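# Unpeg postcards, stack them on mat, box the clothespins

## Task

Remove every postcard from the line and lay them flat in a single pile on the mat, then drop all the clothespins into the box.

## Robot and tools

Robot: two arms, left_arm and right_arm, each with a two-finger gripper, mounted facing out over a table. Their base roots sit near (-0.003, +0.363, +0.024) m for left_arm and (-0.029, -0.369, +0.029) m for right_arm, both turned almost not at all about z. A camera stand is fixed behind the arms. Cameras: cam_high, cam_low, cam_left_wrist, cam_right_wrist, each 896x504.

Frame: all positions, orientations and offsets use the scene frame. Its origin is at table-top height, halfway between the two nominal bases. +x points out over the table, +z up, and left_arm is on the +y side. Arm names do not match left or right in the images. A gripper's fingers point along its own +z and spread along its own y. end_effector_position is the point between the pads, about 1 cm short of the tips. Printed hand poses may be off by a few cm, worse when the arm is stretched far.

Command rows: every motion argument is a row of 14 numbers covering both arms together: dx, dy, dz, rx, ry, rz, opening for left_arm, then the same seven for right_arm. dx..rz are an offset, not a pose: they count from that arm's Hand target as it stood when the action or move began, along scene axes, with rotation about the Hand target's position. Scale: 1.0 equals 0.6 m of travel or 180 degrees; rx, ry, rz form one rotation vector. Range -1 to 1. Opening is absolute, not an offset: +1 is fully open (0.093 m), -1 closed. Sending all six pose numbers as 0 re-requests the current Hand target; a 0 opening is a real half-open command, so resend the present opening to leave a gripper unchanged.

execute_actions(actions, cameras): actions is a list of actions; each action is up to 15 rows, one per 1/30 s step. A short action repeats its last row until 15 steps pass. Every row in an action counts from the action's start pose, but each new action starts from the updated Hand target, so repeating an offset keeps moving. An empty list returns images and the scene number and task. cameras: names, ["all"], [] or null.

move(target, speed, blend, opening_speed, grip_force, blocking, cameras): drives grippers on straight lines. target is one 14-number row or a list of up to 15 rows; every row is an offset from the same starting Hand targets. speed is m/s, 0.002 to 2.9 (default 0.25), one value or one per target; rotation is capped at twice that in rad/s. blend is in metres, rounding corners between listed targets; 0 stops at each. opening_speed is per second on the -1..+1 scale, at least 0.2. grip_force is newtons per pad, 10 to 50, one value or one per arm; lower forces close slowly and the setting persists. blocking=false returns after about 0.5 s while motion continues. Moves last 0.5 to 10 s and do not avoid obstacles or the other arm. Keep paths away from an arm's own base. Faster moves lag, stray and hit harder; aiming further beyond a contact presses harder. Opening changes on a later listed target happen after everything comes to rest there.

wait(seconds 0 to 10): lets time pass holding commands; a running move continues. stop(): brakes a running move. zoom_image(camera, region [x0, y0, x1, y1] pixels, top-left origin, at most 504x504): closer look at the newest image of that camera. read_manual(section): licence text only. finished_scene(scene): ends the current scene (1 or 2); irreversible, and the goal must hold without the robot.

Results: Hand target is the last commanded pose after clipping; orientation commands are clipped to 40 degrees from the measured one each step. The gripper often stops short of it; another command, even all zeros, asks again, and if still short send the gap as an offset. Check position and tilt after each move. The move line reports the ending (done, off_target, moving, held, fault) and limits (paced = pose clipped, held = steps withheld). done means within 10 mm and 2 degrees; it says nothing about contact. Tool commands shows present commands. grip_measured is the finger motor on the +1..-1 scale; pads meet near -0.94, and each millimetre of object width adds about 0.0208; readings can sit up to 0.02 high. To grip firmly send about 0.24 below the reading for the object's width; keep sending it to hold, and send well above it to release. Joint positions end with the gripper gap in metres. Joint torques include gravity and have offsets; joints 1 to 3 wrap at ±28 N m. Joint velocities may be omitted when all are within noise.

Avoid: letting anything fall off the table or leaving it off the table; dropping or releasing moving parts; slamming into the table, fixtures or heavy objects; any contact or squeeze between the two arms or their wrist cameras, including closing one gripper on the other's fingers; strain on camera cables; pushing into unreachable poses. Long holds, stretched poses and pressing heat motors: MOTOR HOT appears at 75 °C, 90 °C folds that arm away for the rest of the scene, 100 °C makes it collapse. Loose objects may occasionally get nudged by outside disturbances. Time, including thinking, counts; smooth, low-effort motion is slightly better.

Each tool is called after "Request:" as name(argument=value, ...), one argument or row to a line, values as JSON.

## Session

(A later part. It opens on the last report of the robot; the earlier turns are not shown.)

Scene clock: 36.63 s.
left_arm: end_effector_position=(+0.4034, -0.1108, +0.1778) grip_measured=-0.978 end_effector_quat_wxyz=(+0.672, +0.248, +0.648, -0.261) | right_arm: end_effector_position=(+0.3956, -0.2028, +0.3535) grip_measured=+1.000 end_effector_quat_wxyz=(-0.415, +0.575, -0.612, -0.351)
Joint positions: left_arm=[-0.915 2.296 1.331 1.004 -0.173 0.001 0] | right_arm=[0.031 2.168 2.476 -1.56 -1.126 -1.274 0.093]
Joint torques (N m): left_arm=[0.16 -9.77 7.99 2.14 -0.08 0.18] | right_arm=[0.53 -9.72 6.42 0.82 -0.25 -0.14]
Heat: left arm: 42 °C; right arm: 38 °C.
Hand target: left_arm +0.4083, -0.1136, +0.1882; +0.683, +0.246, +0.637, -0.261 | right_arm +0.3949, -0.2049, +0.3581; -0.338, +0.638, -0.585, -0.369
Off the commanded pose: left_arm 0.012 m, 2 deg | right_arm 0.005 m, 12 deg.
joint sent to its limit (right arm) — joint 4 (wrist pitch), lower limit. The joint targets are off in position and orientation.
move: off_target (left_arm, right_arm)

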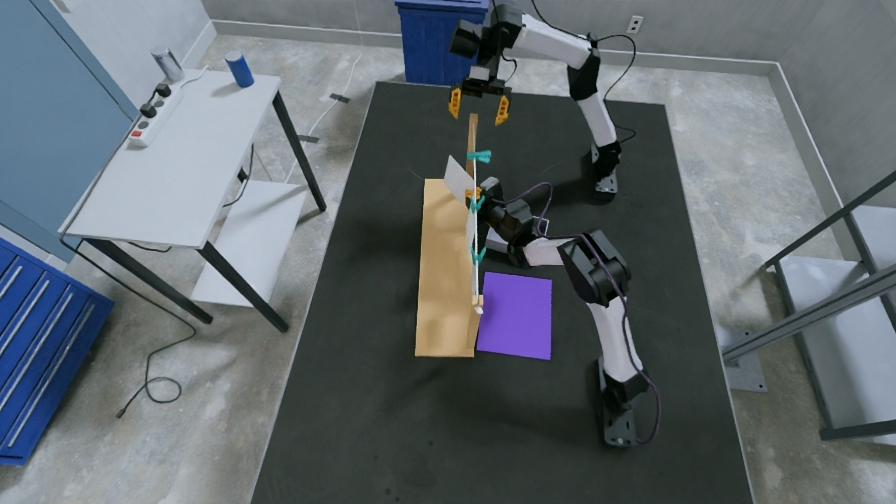

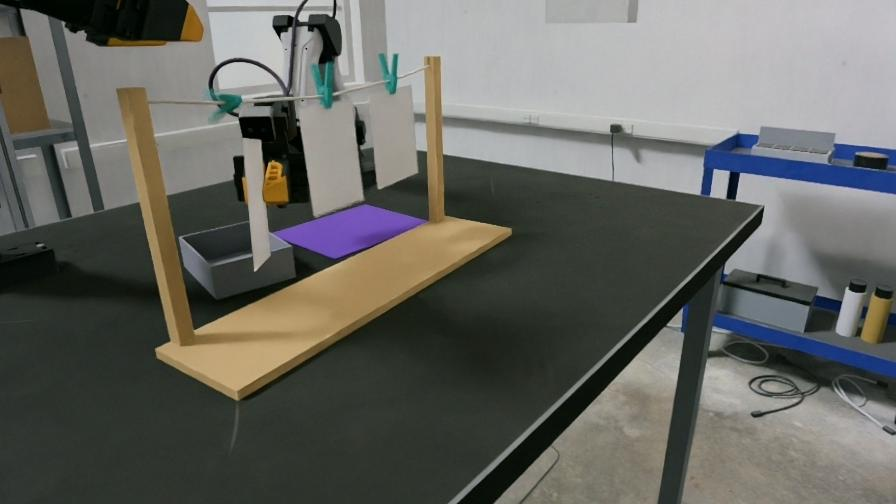

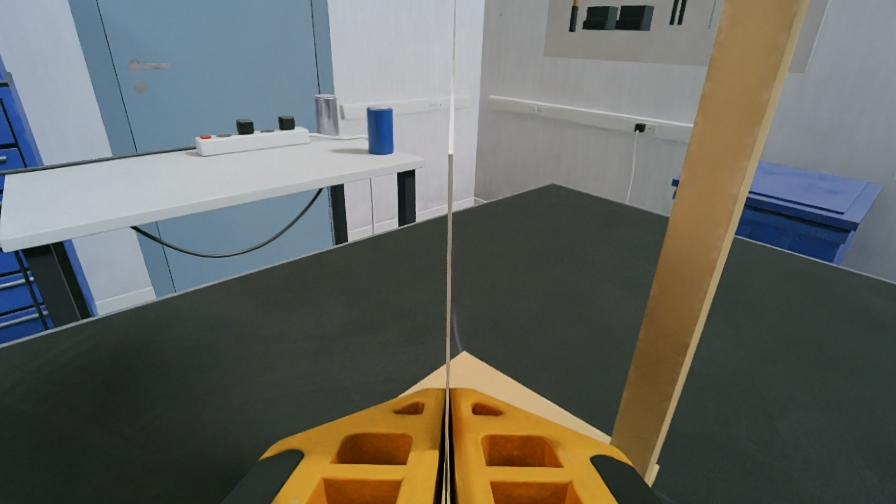

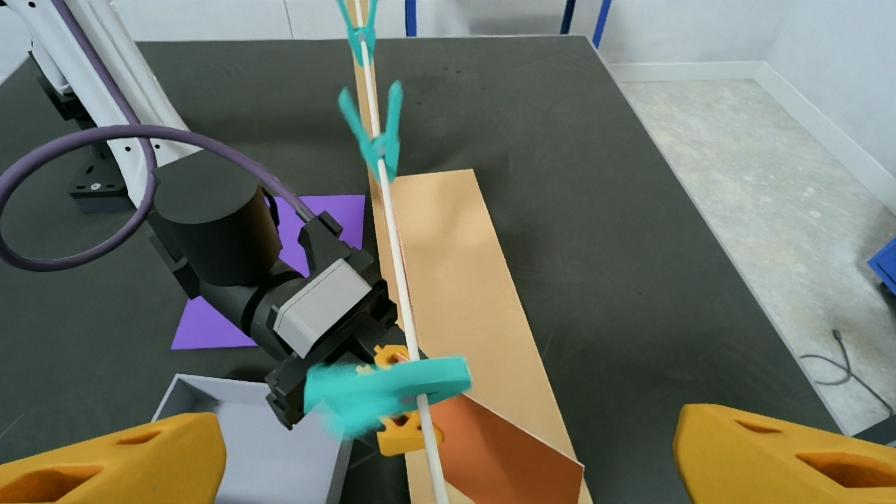

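Request:
move(
  target=[
    [-0.167,0.15,0.02,0,0,0,-1,0,0,0,0,0,0,1],
    [-0.3,0.35,0.1,0,0,0,-1,0,0,0,0,0,0,1],
    [-0.255,0.533,0.05,0.3437,-0.4136,-0.3084,-1,0,0,0,0,0,0,1],
  ],
  cameras=["all"],
  speed=[0.1,0.2,0.3],
  blend=0.02,
)

Scene clock: 44.03 s.
left_arm: end_effector_position=(+0.2563, +0.2052, +0.2155) grip_measured=-0.978 end_effector_quat_wxyz=(+0.639, +0.757, +0.128, +0.056) | right_arm: end_effector_position=(+0.3956, -0.2028, +0.3535) grip_measured=+1.000 end_effector_quat_wxyz=(-0.415, +0.575, -0.612, -0.351)
Joint positions: left_arm=[0.004 1.197 0.575 -0.016 1.268 2.107 0] | right_arm=[0.031 2.168 2.476 -1.56 -1.126 -1.274 0.093]
Joint torques (N m): left_arm=[0.1 -4.27 4.96 1.52 0.26 0.14] | right_arm=[0.51 -9.74 6.43 0.81 -0.25 -0.13]
Heat: left arm: 42 °C; right arm: 37 °C.
Hand target: left_arm +0.2553, +0.2062, +0.2182; +0.515, +0.857, +0.000, +0.000 | right_arm +0.3949, -0.2049, +0.3581; -0.338, +0.638, -0.585, -0.369
Off the commanded pose: left_arm 0.003 m, 24 deg | right_arm 0.005 m, 12 deg.
joint sent to its limit (left arm) — joint 6 (wrist roll), upper limit. The joint targets are off in position and orientation.
joint sent to its limit (right arm) — joint 4 (wrist pitch), lower limit. The joint targets are off in position and orientation.
move: off_target (left_arm, right_arm)

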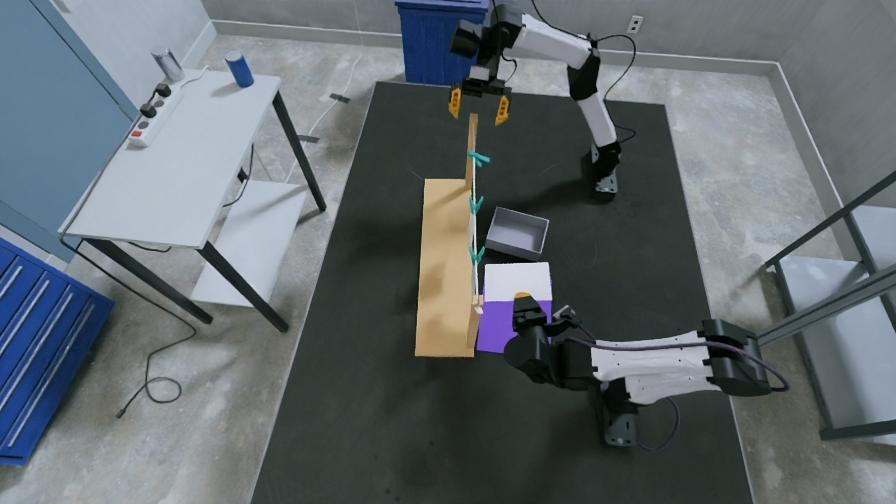

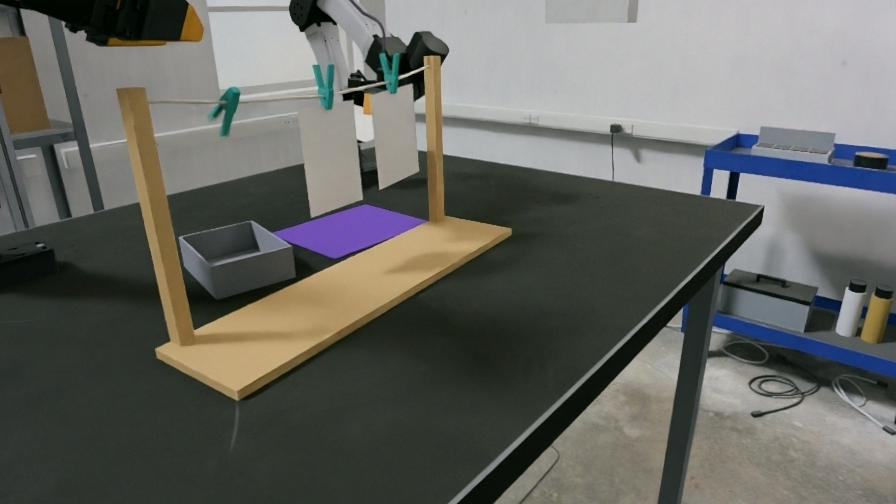

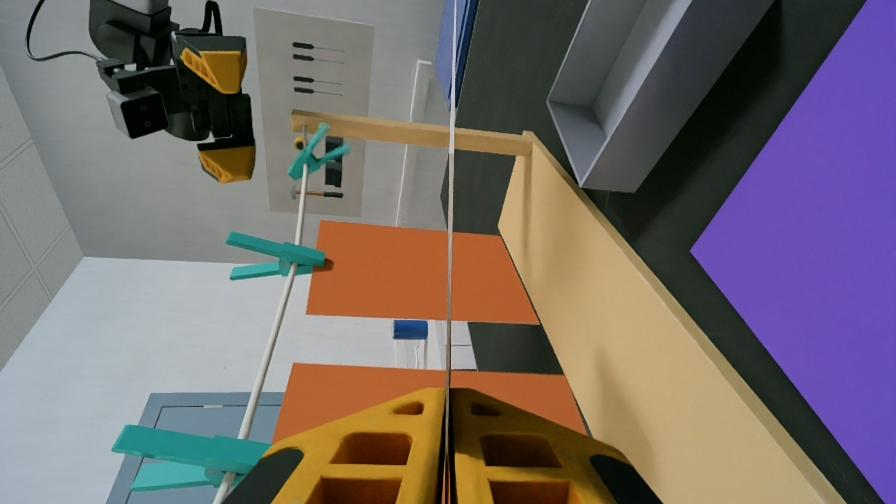

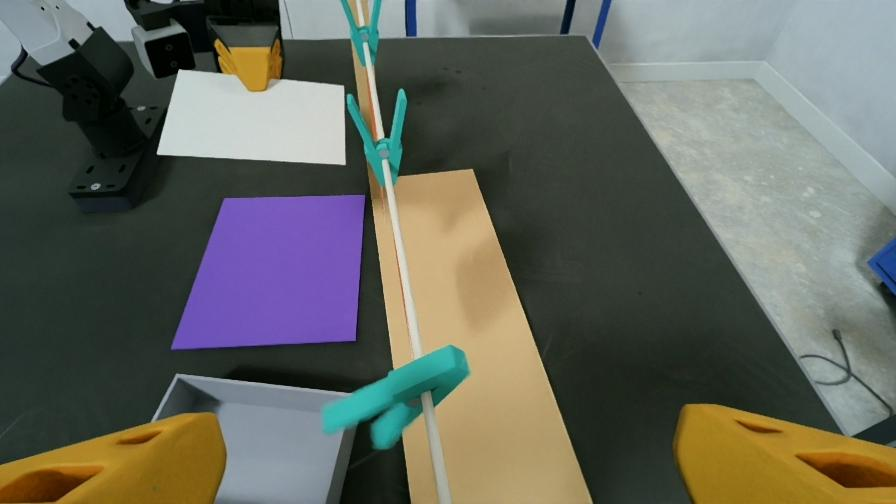

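Request:
move(
  target=[
    [0,0,0.02,0,0.44,0.235,-1,0,0,0,0,0,0,1],
    [0,0,0,0,0.88,0.47,-1,0,0,0,0,0,0,1],
  ],
  cameras=["all"],
  speed=[0.4,0.4],
)

Scene clock: 50.30 s.
left_arm: end_effector_position=(+0.2507, +0.2061, +0.2147) grip_measured=-0.978 end_effector_quat_wxyz=(-0.016, -0.005, +0.857, -0.516) | right_arm: end_effector_position=(+0.3956, -0.2028, +0.3535) grip_measured=+1.000 end_effector_quat_wxyz=(-0.415, +0.575, -0.612, -0.351)
Joint positions: left_arm=[-0.039 1.518 1.142 -1.179 1.084 -0.056 0] | right_arm=[0.031 2.168 2.476 -1.56 -1.126 -1.274 0.093]
Joint torques (N m): left_arm=[-0.81 -5.33 5.76 0.58 0.51 -0.03] | right_arm=[0.53 -9.74 6.41 0.82 -0.26 -0.14]
Heat: left arm: 42 °C; right arm: 38 °C.
Hand target: left_arm +0.2553, +0.2062, +0.2182; +0.002, +0.003, +0.858, -0.513 | right_arm +0.3949, -0.2049, +0.3581; -0.338, +0.638, -0.585, -0.369
Off the commanded pose: left_arm 0.006 m, 2 deg | right_arm 0.005 m, 12 deg.
joint sent to its limit (right arm) — joint 4 (wrist pitch), lower limit. The joint targets are off in position and orientation.
move: off_target (right_arm)

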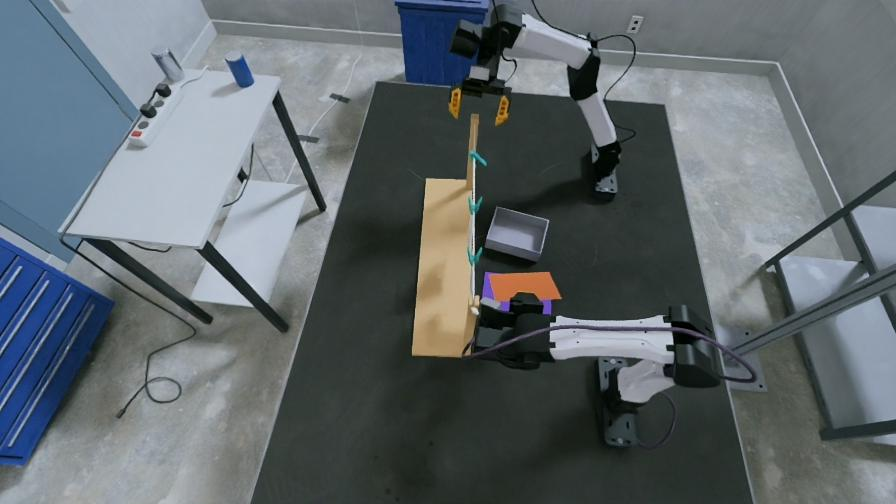

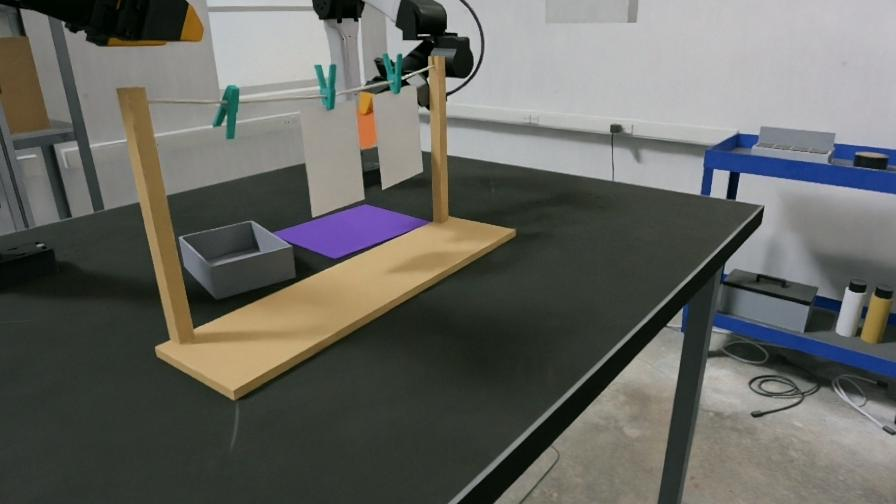

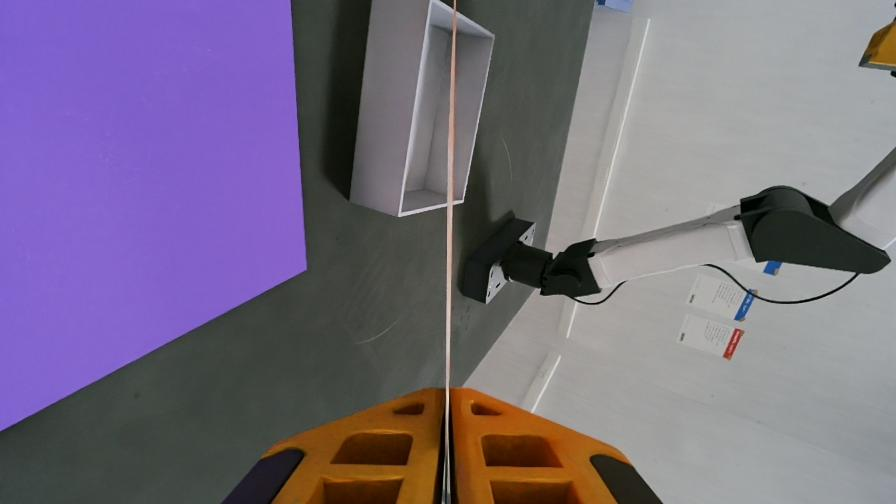

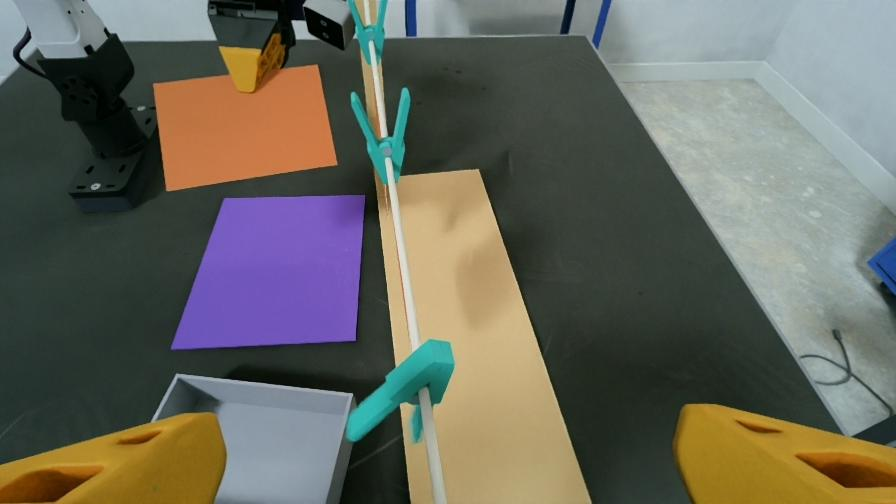

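Request:
move(
  target=[
    [-0.15,0,0.05,0,0,0,-1,0,0,0,0,0,0,1],
    [-0.1,-0.083,0.08,0.5176,-0.5176,-0.2747,-1,0,0,0,0,0,0,1],
  ],
  cameras=["all"],
  speed=[0.15,0.4],
)

Scene clock: 56.43 s.
left_arm: end_effector_position=(+0.1913, +0.1557, +0.2582) grip_measured=-0.978 end_effector_quat_wxyz=(+0.342, +0.624, +0.604, +0.360) | right_arm: end_effector_position=(+0.3956, -0.2028, +0.3535) grip_measured=+1.000 end_effector_quat_wxyz=(-0.415, +0.575, -0.612, -0.351)
Joint positions: left_arm=[-1.347 1.256 1.111 -1.073 -0.999 0.455 0] | right_arm=[0.031 2.168 2.476 -1.56 -1.126 -1.274 0.093]
Joint torques (N m): left_arm=[-0.53 -4.48 4.81 1.26 -0.96 0.2] | right_arm=[0.54 -9.7 6.37 0.81 -0.25 -0.12]
Heat: left arm: 42 °C; right arm: 39 °C.
Hand target: left_arm +0.1953, +0.1564, +0.2662; +0.364, +0.606, +0.606, +0.364 | right_arm +0.3949, -0.2049, +0.3581; -0.338, +0.638, -0.585, -0.369
Off the commanded pose: left_arm 0.009 m, 3 deg | right_arm 0.005 m, 12 deg.
joint sent to its limit (right arm) — joint 4 (wrist pitch), lower limit. The joint targets are off in position and orientation.
move: off_target (left_arm, right_arm)

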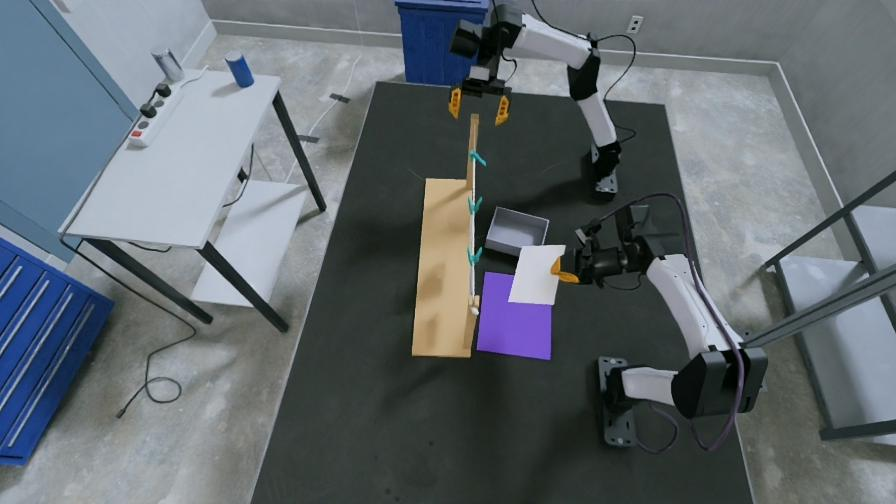

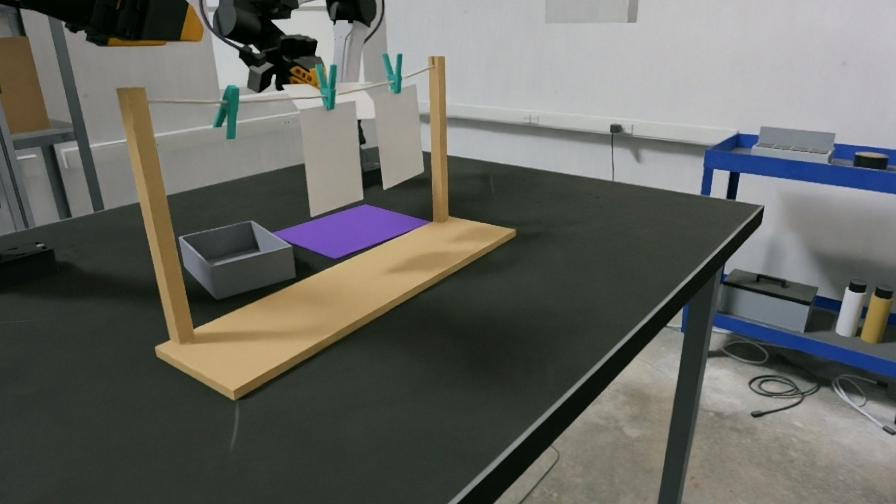

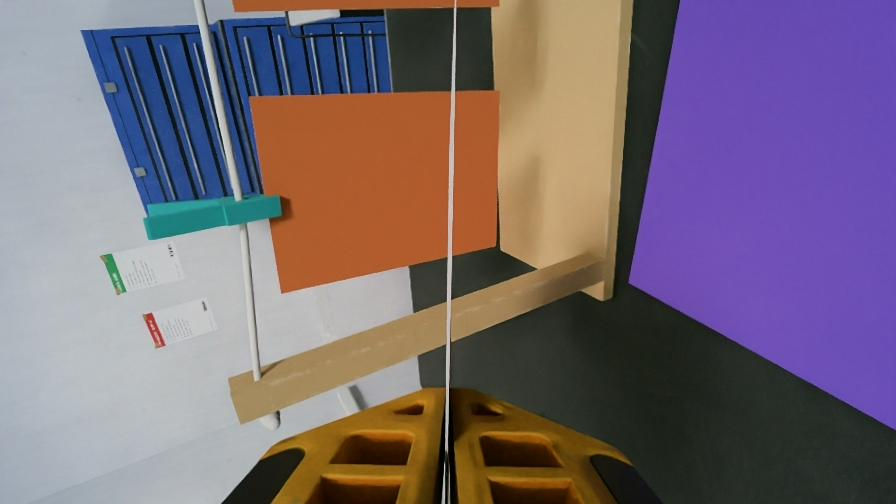

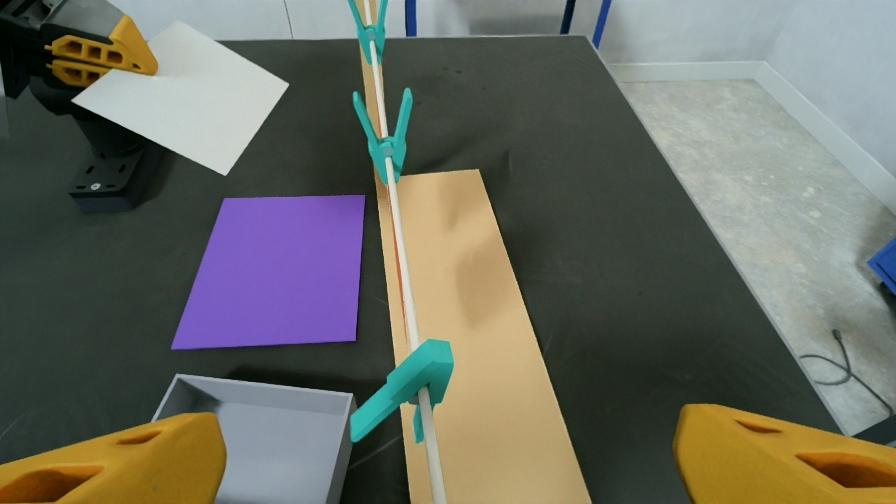

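Request:
move(
  target=[0.03,-0.025,-0.3,0,0,0,-1,0,0,0,0,0,0,1],
  cameras=["all"],
  speed=0.15,
)

Scene clock: 59.30 s.
left_arm: end_effector_position=(+0.2088, +0.1435, +0.0849) grip_measured=-0.978 end_effector_quat_wxyz=(+0.350, +0.619, +0.599, +0.369) | right_arm: end_effector_position=(+0.3956, -0.2028, +0.3535) grip_measured=+1.000 end_effector_quat_wxyz=(-0.415, +0.575, -0.612, -0.351)
Joint positions: left_arm=[-1.295 1.536 0.562 -0.145 -1.004 0.566 0] | right_arm=[0.031 2.168 2.476 -1.56 -1.126 -1.274 0.093]
Joint torques (N m): left_arm=[0.18 -3.74 3.86 1.53 -0.58 0.14] | right_arm=[0.54 -9.76 6.43 0.8 -0.25 -0.12]
Heat: left arm: 42 °C; right arm: 39 °C.
Hand target: left_arm +0.2133, +0.1414, +0.0862; +0.364, +0.606, +0.606, +0.364 | right_arm +0.3949, -0.2049, +0.3581; -0.338, +0.638, -0.585, -0.369
Off the commanded pose: left_arm 0.005 m, 2 deg | right_arm 0.005 m, 12 deg.
joint sent to its limit (right arm) — joint 4 (wrist pitch), lower limit. The joint targets are off in position and orientation.
move: off_target (right_arm)

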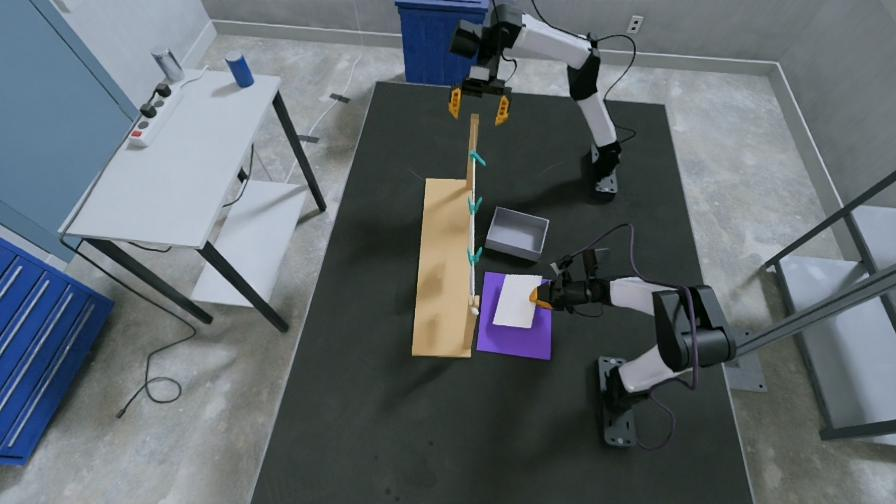

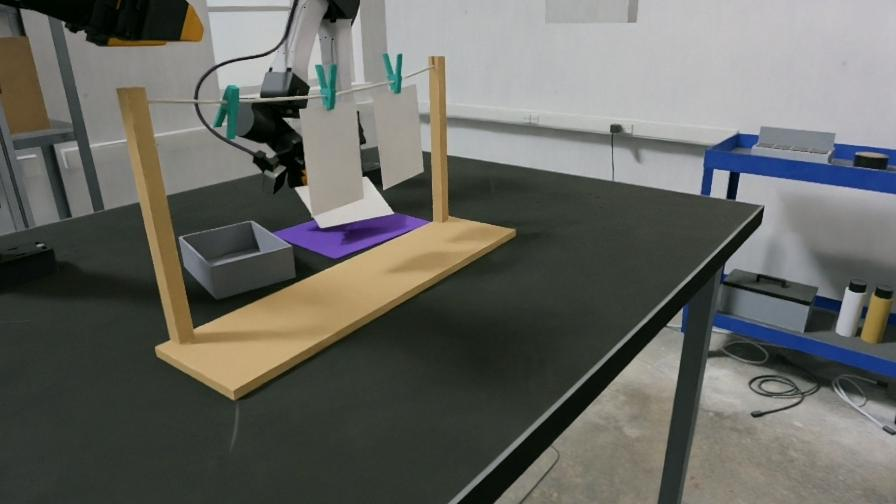

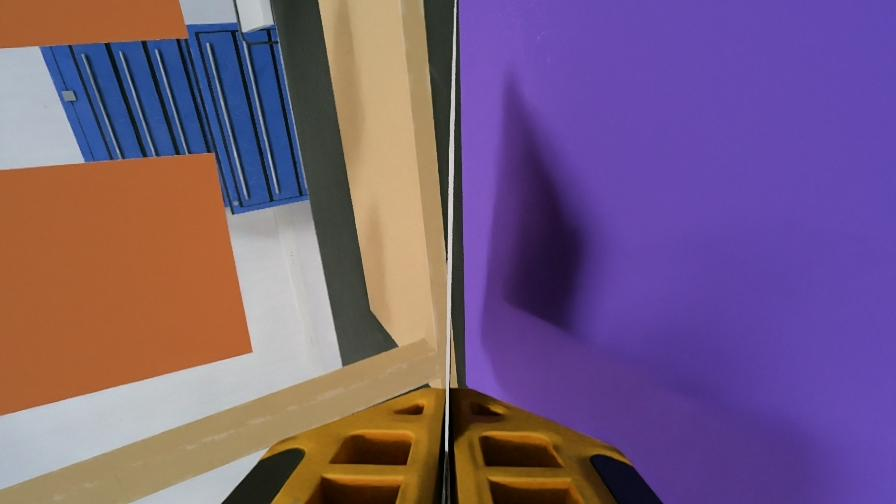

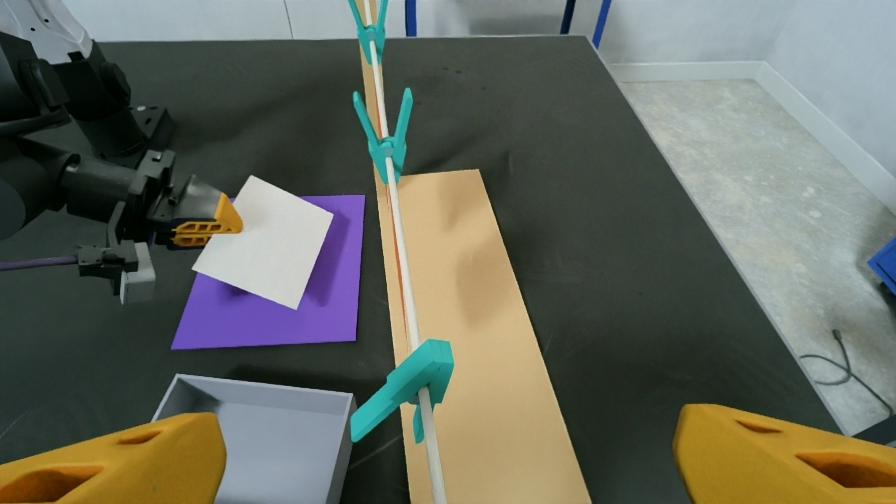

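Request:
move(
  target=[0,0.047,-0.05,0,0,0,-1,0,0,0,0,0,0,1],
  cameras=["all"],
  speed=0.06,
)

Scene clock: 61.27 s.
left_arm: end_effector_position=(+0.2115, +0.1747, +0.0570) grip_measured=-0.978 end_effector_quat_wxyz=(+0.349, +0.613, +0.600, +0.378) | right_arm: end_effector_position=(+0.3956, -0.2028, +0.3535) grip_measured=+1.000 end_effector_quat_wxyz=(-0.415, +0.575, -0.612, -0.351)
Joint positions: left_arm=[-1.249 1.555 0.394 0.093 -1.004 0.628 0] | right_arm=[0.031 2.168 2.476 -1.56 -1.126 -1.274 0.093]
Joint torques (N m): left_arm=[0.17 -3.02 3.07 1.65 -0.33 0.15] | right_arm=[0.49 -9.7 6.38 0.82 -0.25 -0.13]
Heat: left arm: 42 °C; right arm: 39 °C.
Hand target: left_arm +0.2133, +0.1696, +0.0562; +0.364, +0.606, +0.606, +0.364 | right_arm +0.3949, -0.2049, +0.3581; -0.338, +0.638, -0.585, -0.369
Off the commanded pose: left_arm 0.005 m, 3 deg | right_arm 0.005 m, 12 deg.
joint sent to its limit (right arm) — joint 4 (wrist pitch), lower limit. The joint targets are off in position and orientation.
move: off_target (left_arm, right_arm)

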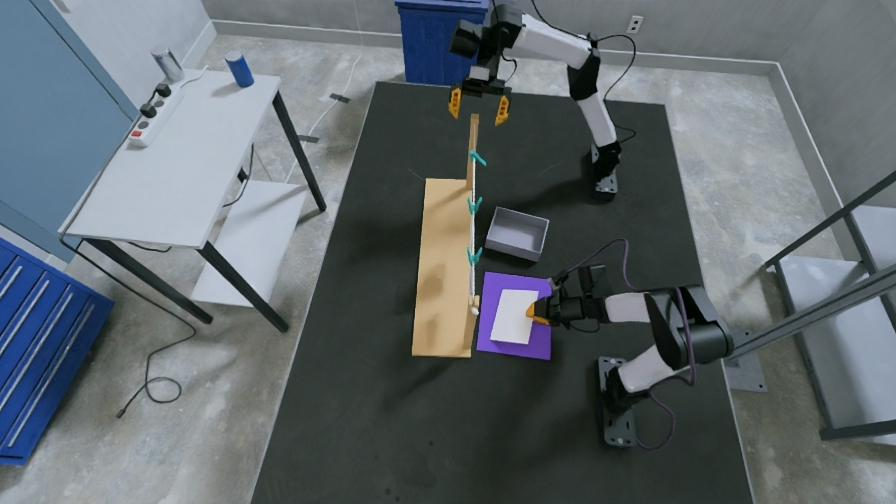

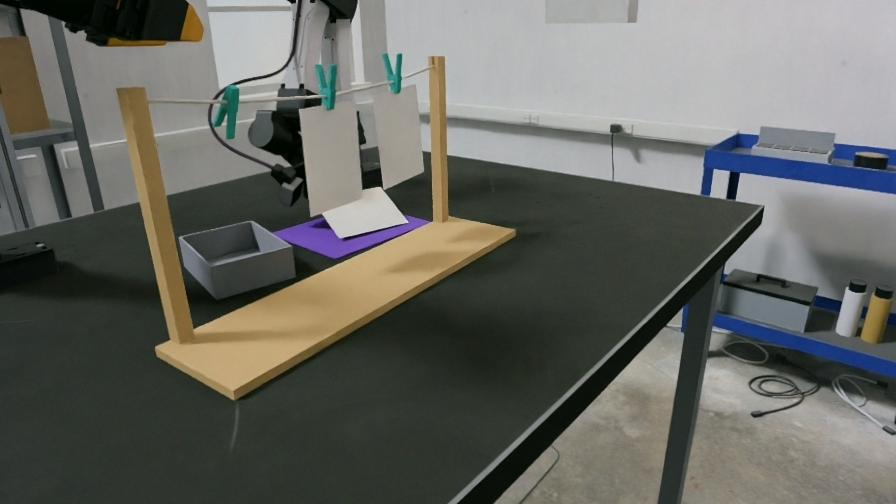

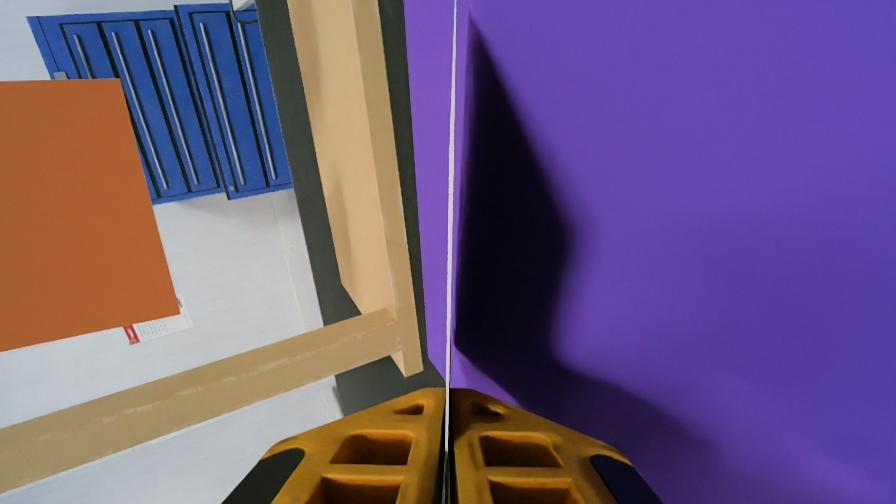

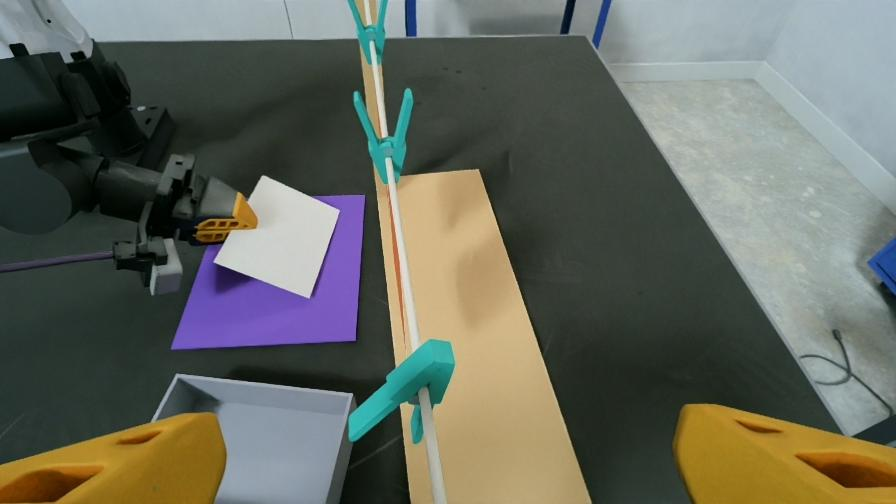

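Request:
move(
  target=[
    [0,0,-0.022,0,0,0,-1,0,0,0,0,0,0,1],
    [0,0,-0.022,0,0,0,-0.75,0,0,0,0,0,0,1],
  ],
  cameras=["all"],
  speed=0.04,
  opening_speed=0.2,
)

Scene clock: 64.33 s.
left_arm: end_effector_position=(+0.2109, +0.1728, +0.0440) grip_measured=-0.752 end_effector_quat_wxyz=(+0.352, +0.613, +0.599, +0.376) | right_arm: end_effector_position=(+0.3956, -0.2028, +0.3535) grip_measured=+1.000 end_effector_quat_wxyz=(-0.415, +0.575, -0.612, -0.351)
Joint positions: left_arm=[-1.254 1.627 0.374 0.193 -1.004 0.63 0.009] | right_arm=[0.031 2.168 2.476 -1.56 -1.126 -1.274 0.093]
Joint torques (N m): left_arm=[0.17 -3.21 2.76 1.59 -0.33 0.14] | right_arm=[0.55 -9.76 6.41 0.83 -0.25 -0.13]
Heat: left arm: 41 °C; right arm: 40 °C.
Hand target: left_arm +0.2133, +0.1696, +0.0430; +0.364, +0.606, +0.606, +0.364 | right_arm +0.3949, -0.2049, +0.3581; -0.338, +0.638, -0.585, -0.369
Off the commanded pose: left_arm 0.004 m, 2 deg | right_arm 0.005 m, 12 deg.
joint sent to its limit (right arm) — joint 4 (wrist pitch), lower limit. The joint targets are off in position and orientation.
move: off_target (right_arm); target 2's new opening was sent with left_arm's hand 0.008 m and 3 deg from that target

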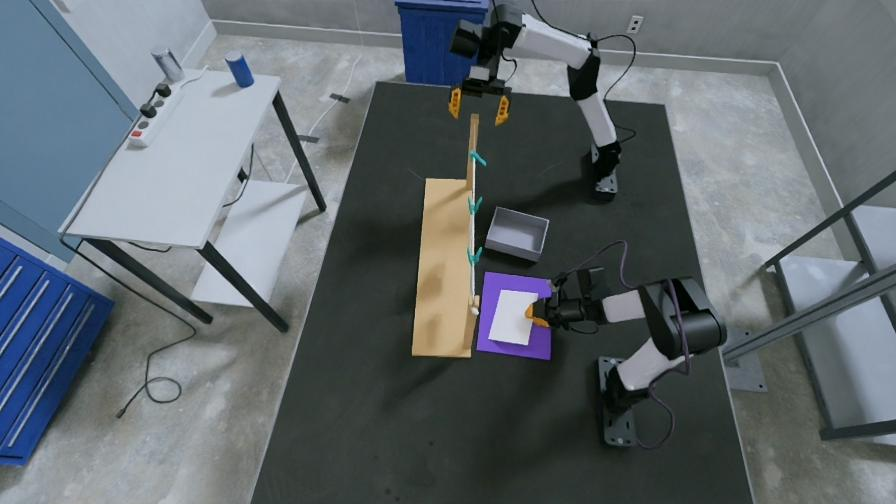

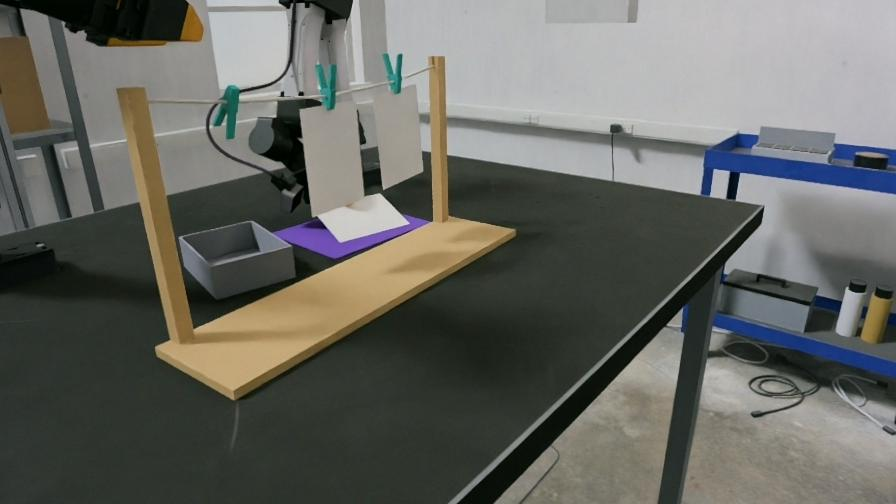

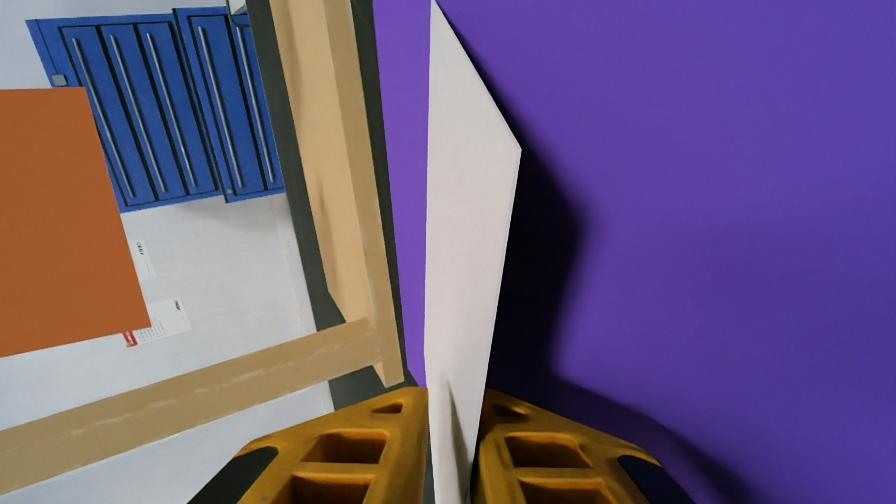

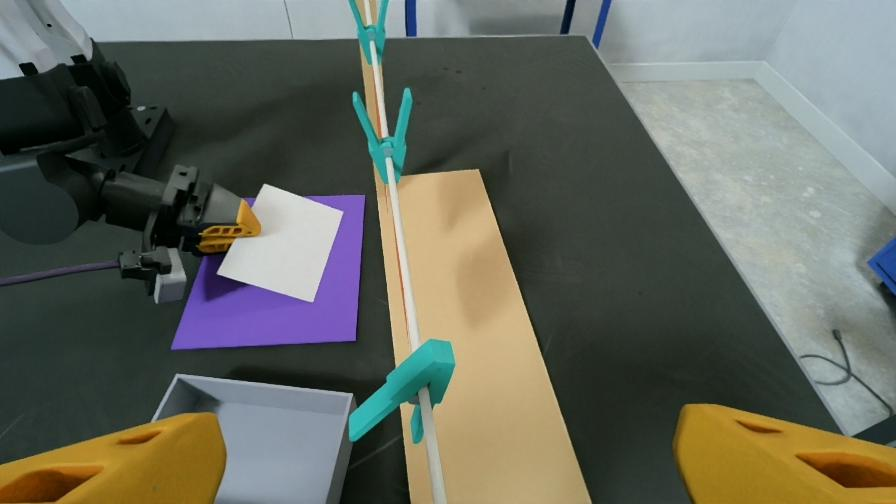

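Request:
move(
  target=[-0.1,0,0,0,0,0,-0.7,0,0,0,0,0,0,1],
  cameras=["all"],
  speed=0.05,
)

Scene clock: 66.77 s.
left_arm: end_effector_position=(+0.1502, +0.1779, +0.0343) grip_measured=-0.702 end_effector_quat_wxyz=(+0.346, +0.624, +0.600, +0.361) | right_arm: end_effector_position=(+0.3956, -0.2028, +0.3535) grip_measured=+1.000 end_effector_quat_wxyz=(-0.415, +0.575, -0.612, -0.351)
Joint positions: left_arm=[-1.539 1.647 0.43 -0.292 -1.047 0.113 0.012] | right_arm=[0.031 2.168 2.476 -1.56 -1.126 -1.274 0.093]
Joint torques (N m): left_arm=[-0.88 -2.97 5.56 0.25 -1.01 -0.25] | right_arm=[0.5 -9.69 6.43 0.83 -0.26 -0.13]
Heat: left arm: 41 °C; right arm: 40 °C.
Hand target: left_arm +0.1533, +0.1696, +0.0430; +0.364, +0.606, +0.606, +0.364 | right_arm +0.3949, -0.2049, +0.3581; -0.338, +0.638, -0.585, -0.369
Off the commanded pose: left_arm 0.012 m, 3 deg | right_arm 0.005 m, 12 deg.
joint sent to its limit (right arm) — joint 4 (wrist pitch), lower limit. The joint targets are off in position and orientation.
move: off_target (left_arm, right_arm)

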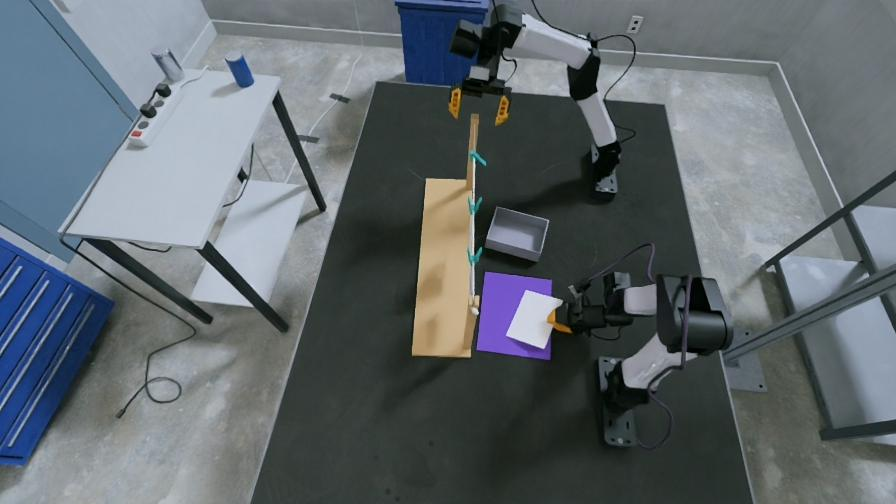

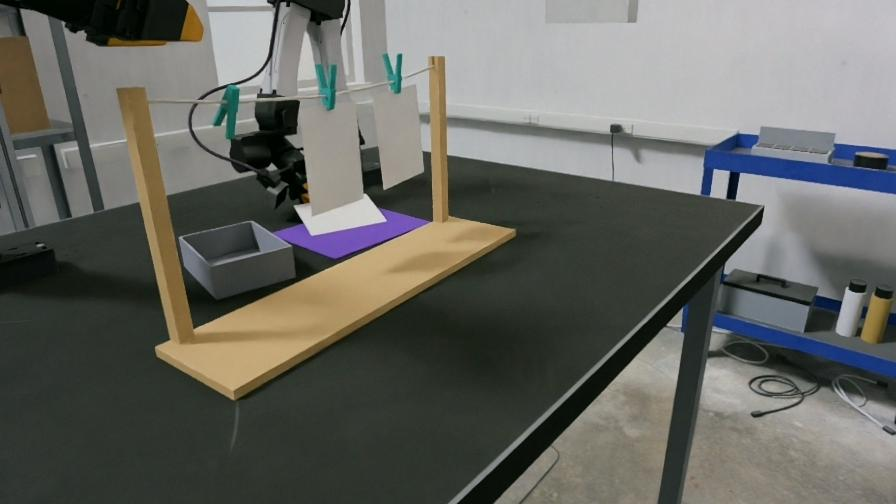

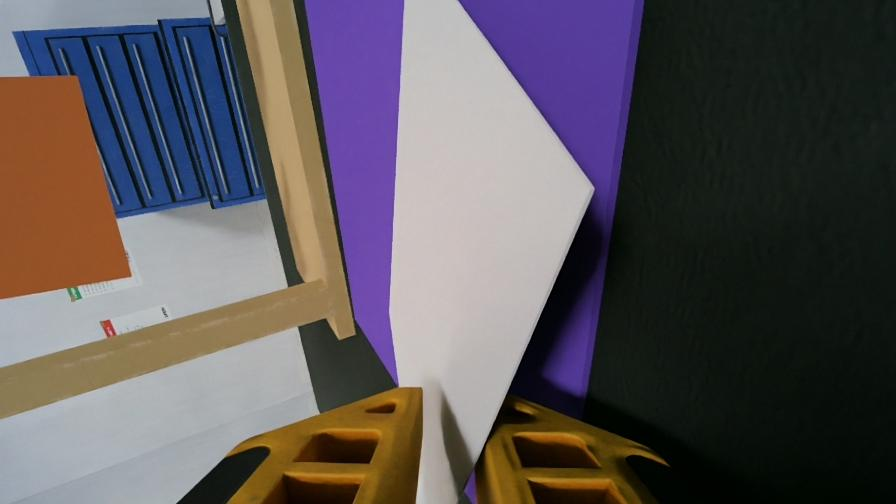

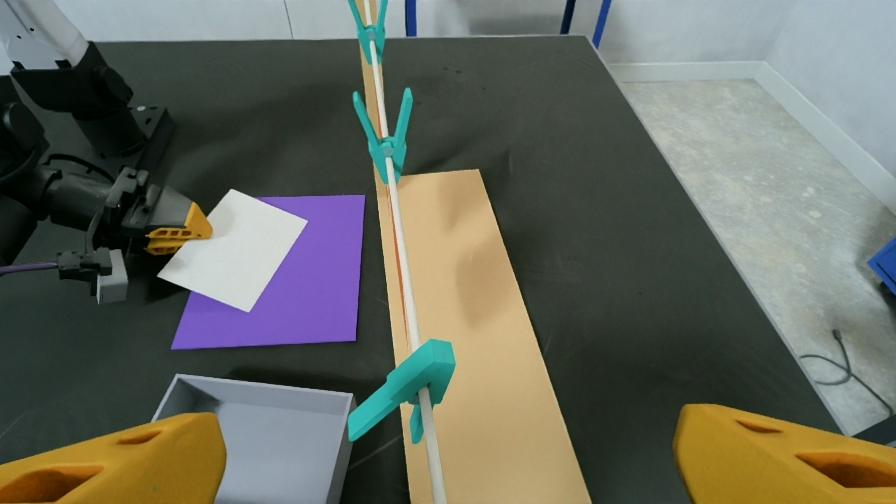

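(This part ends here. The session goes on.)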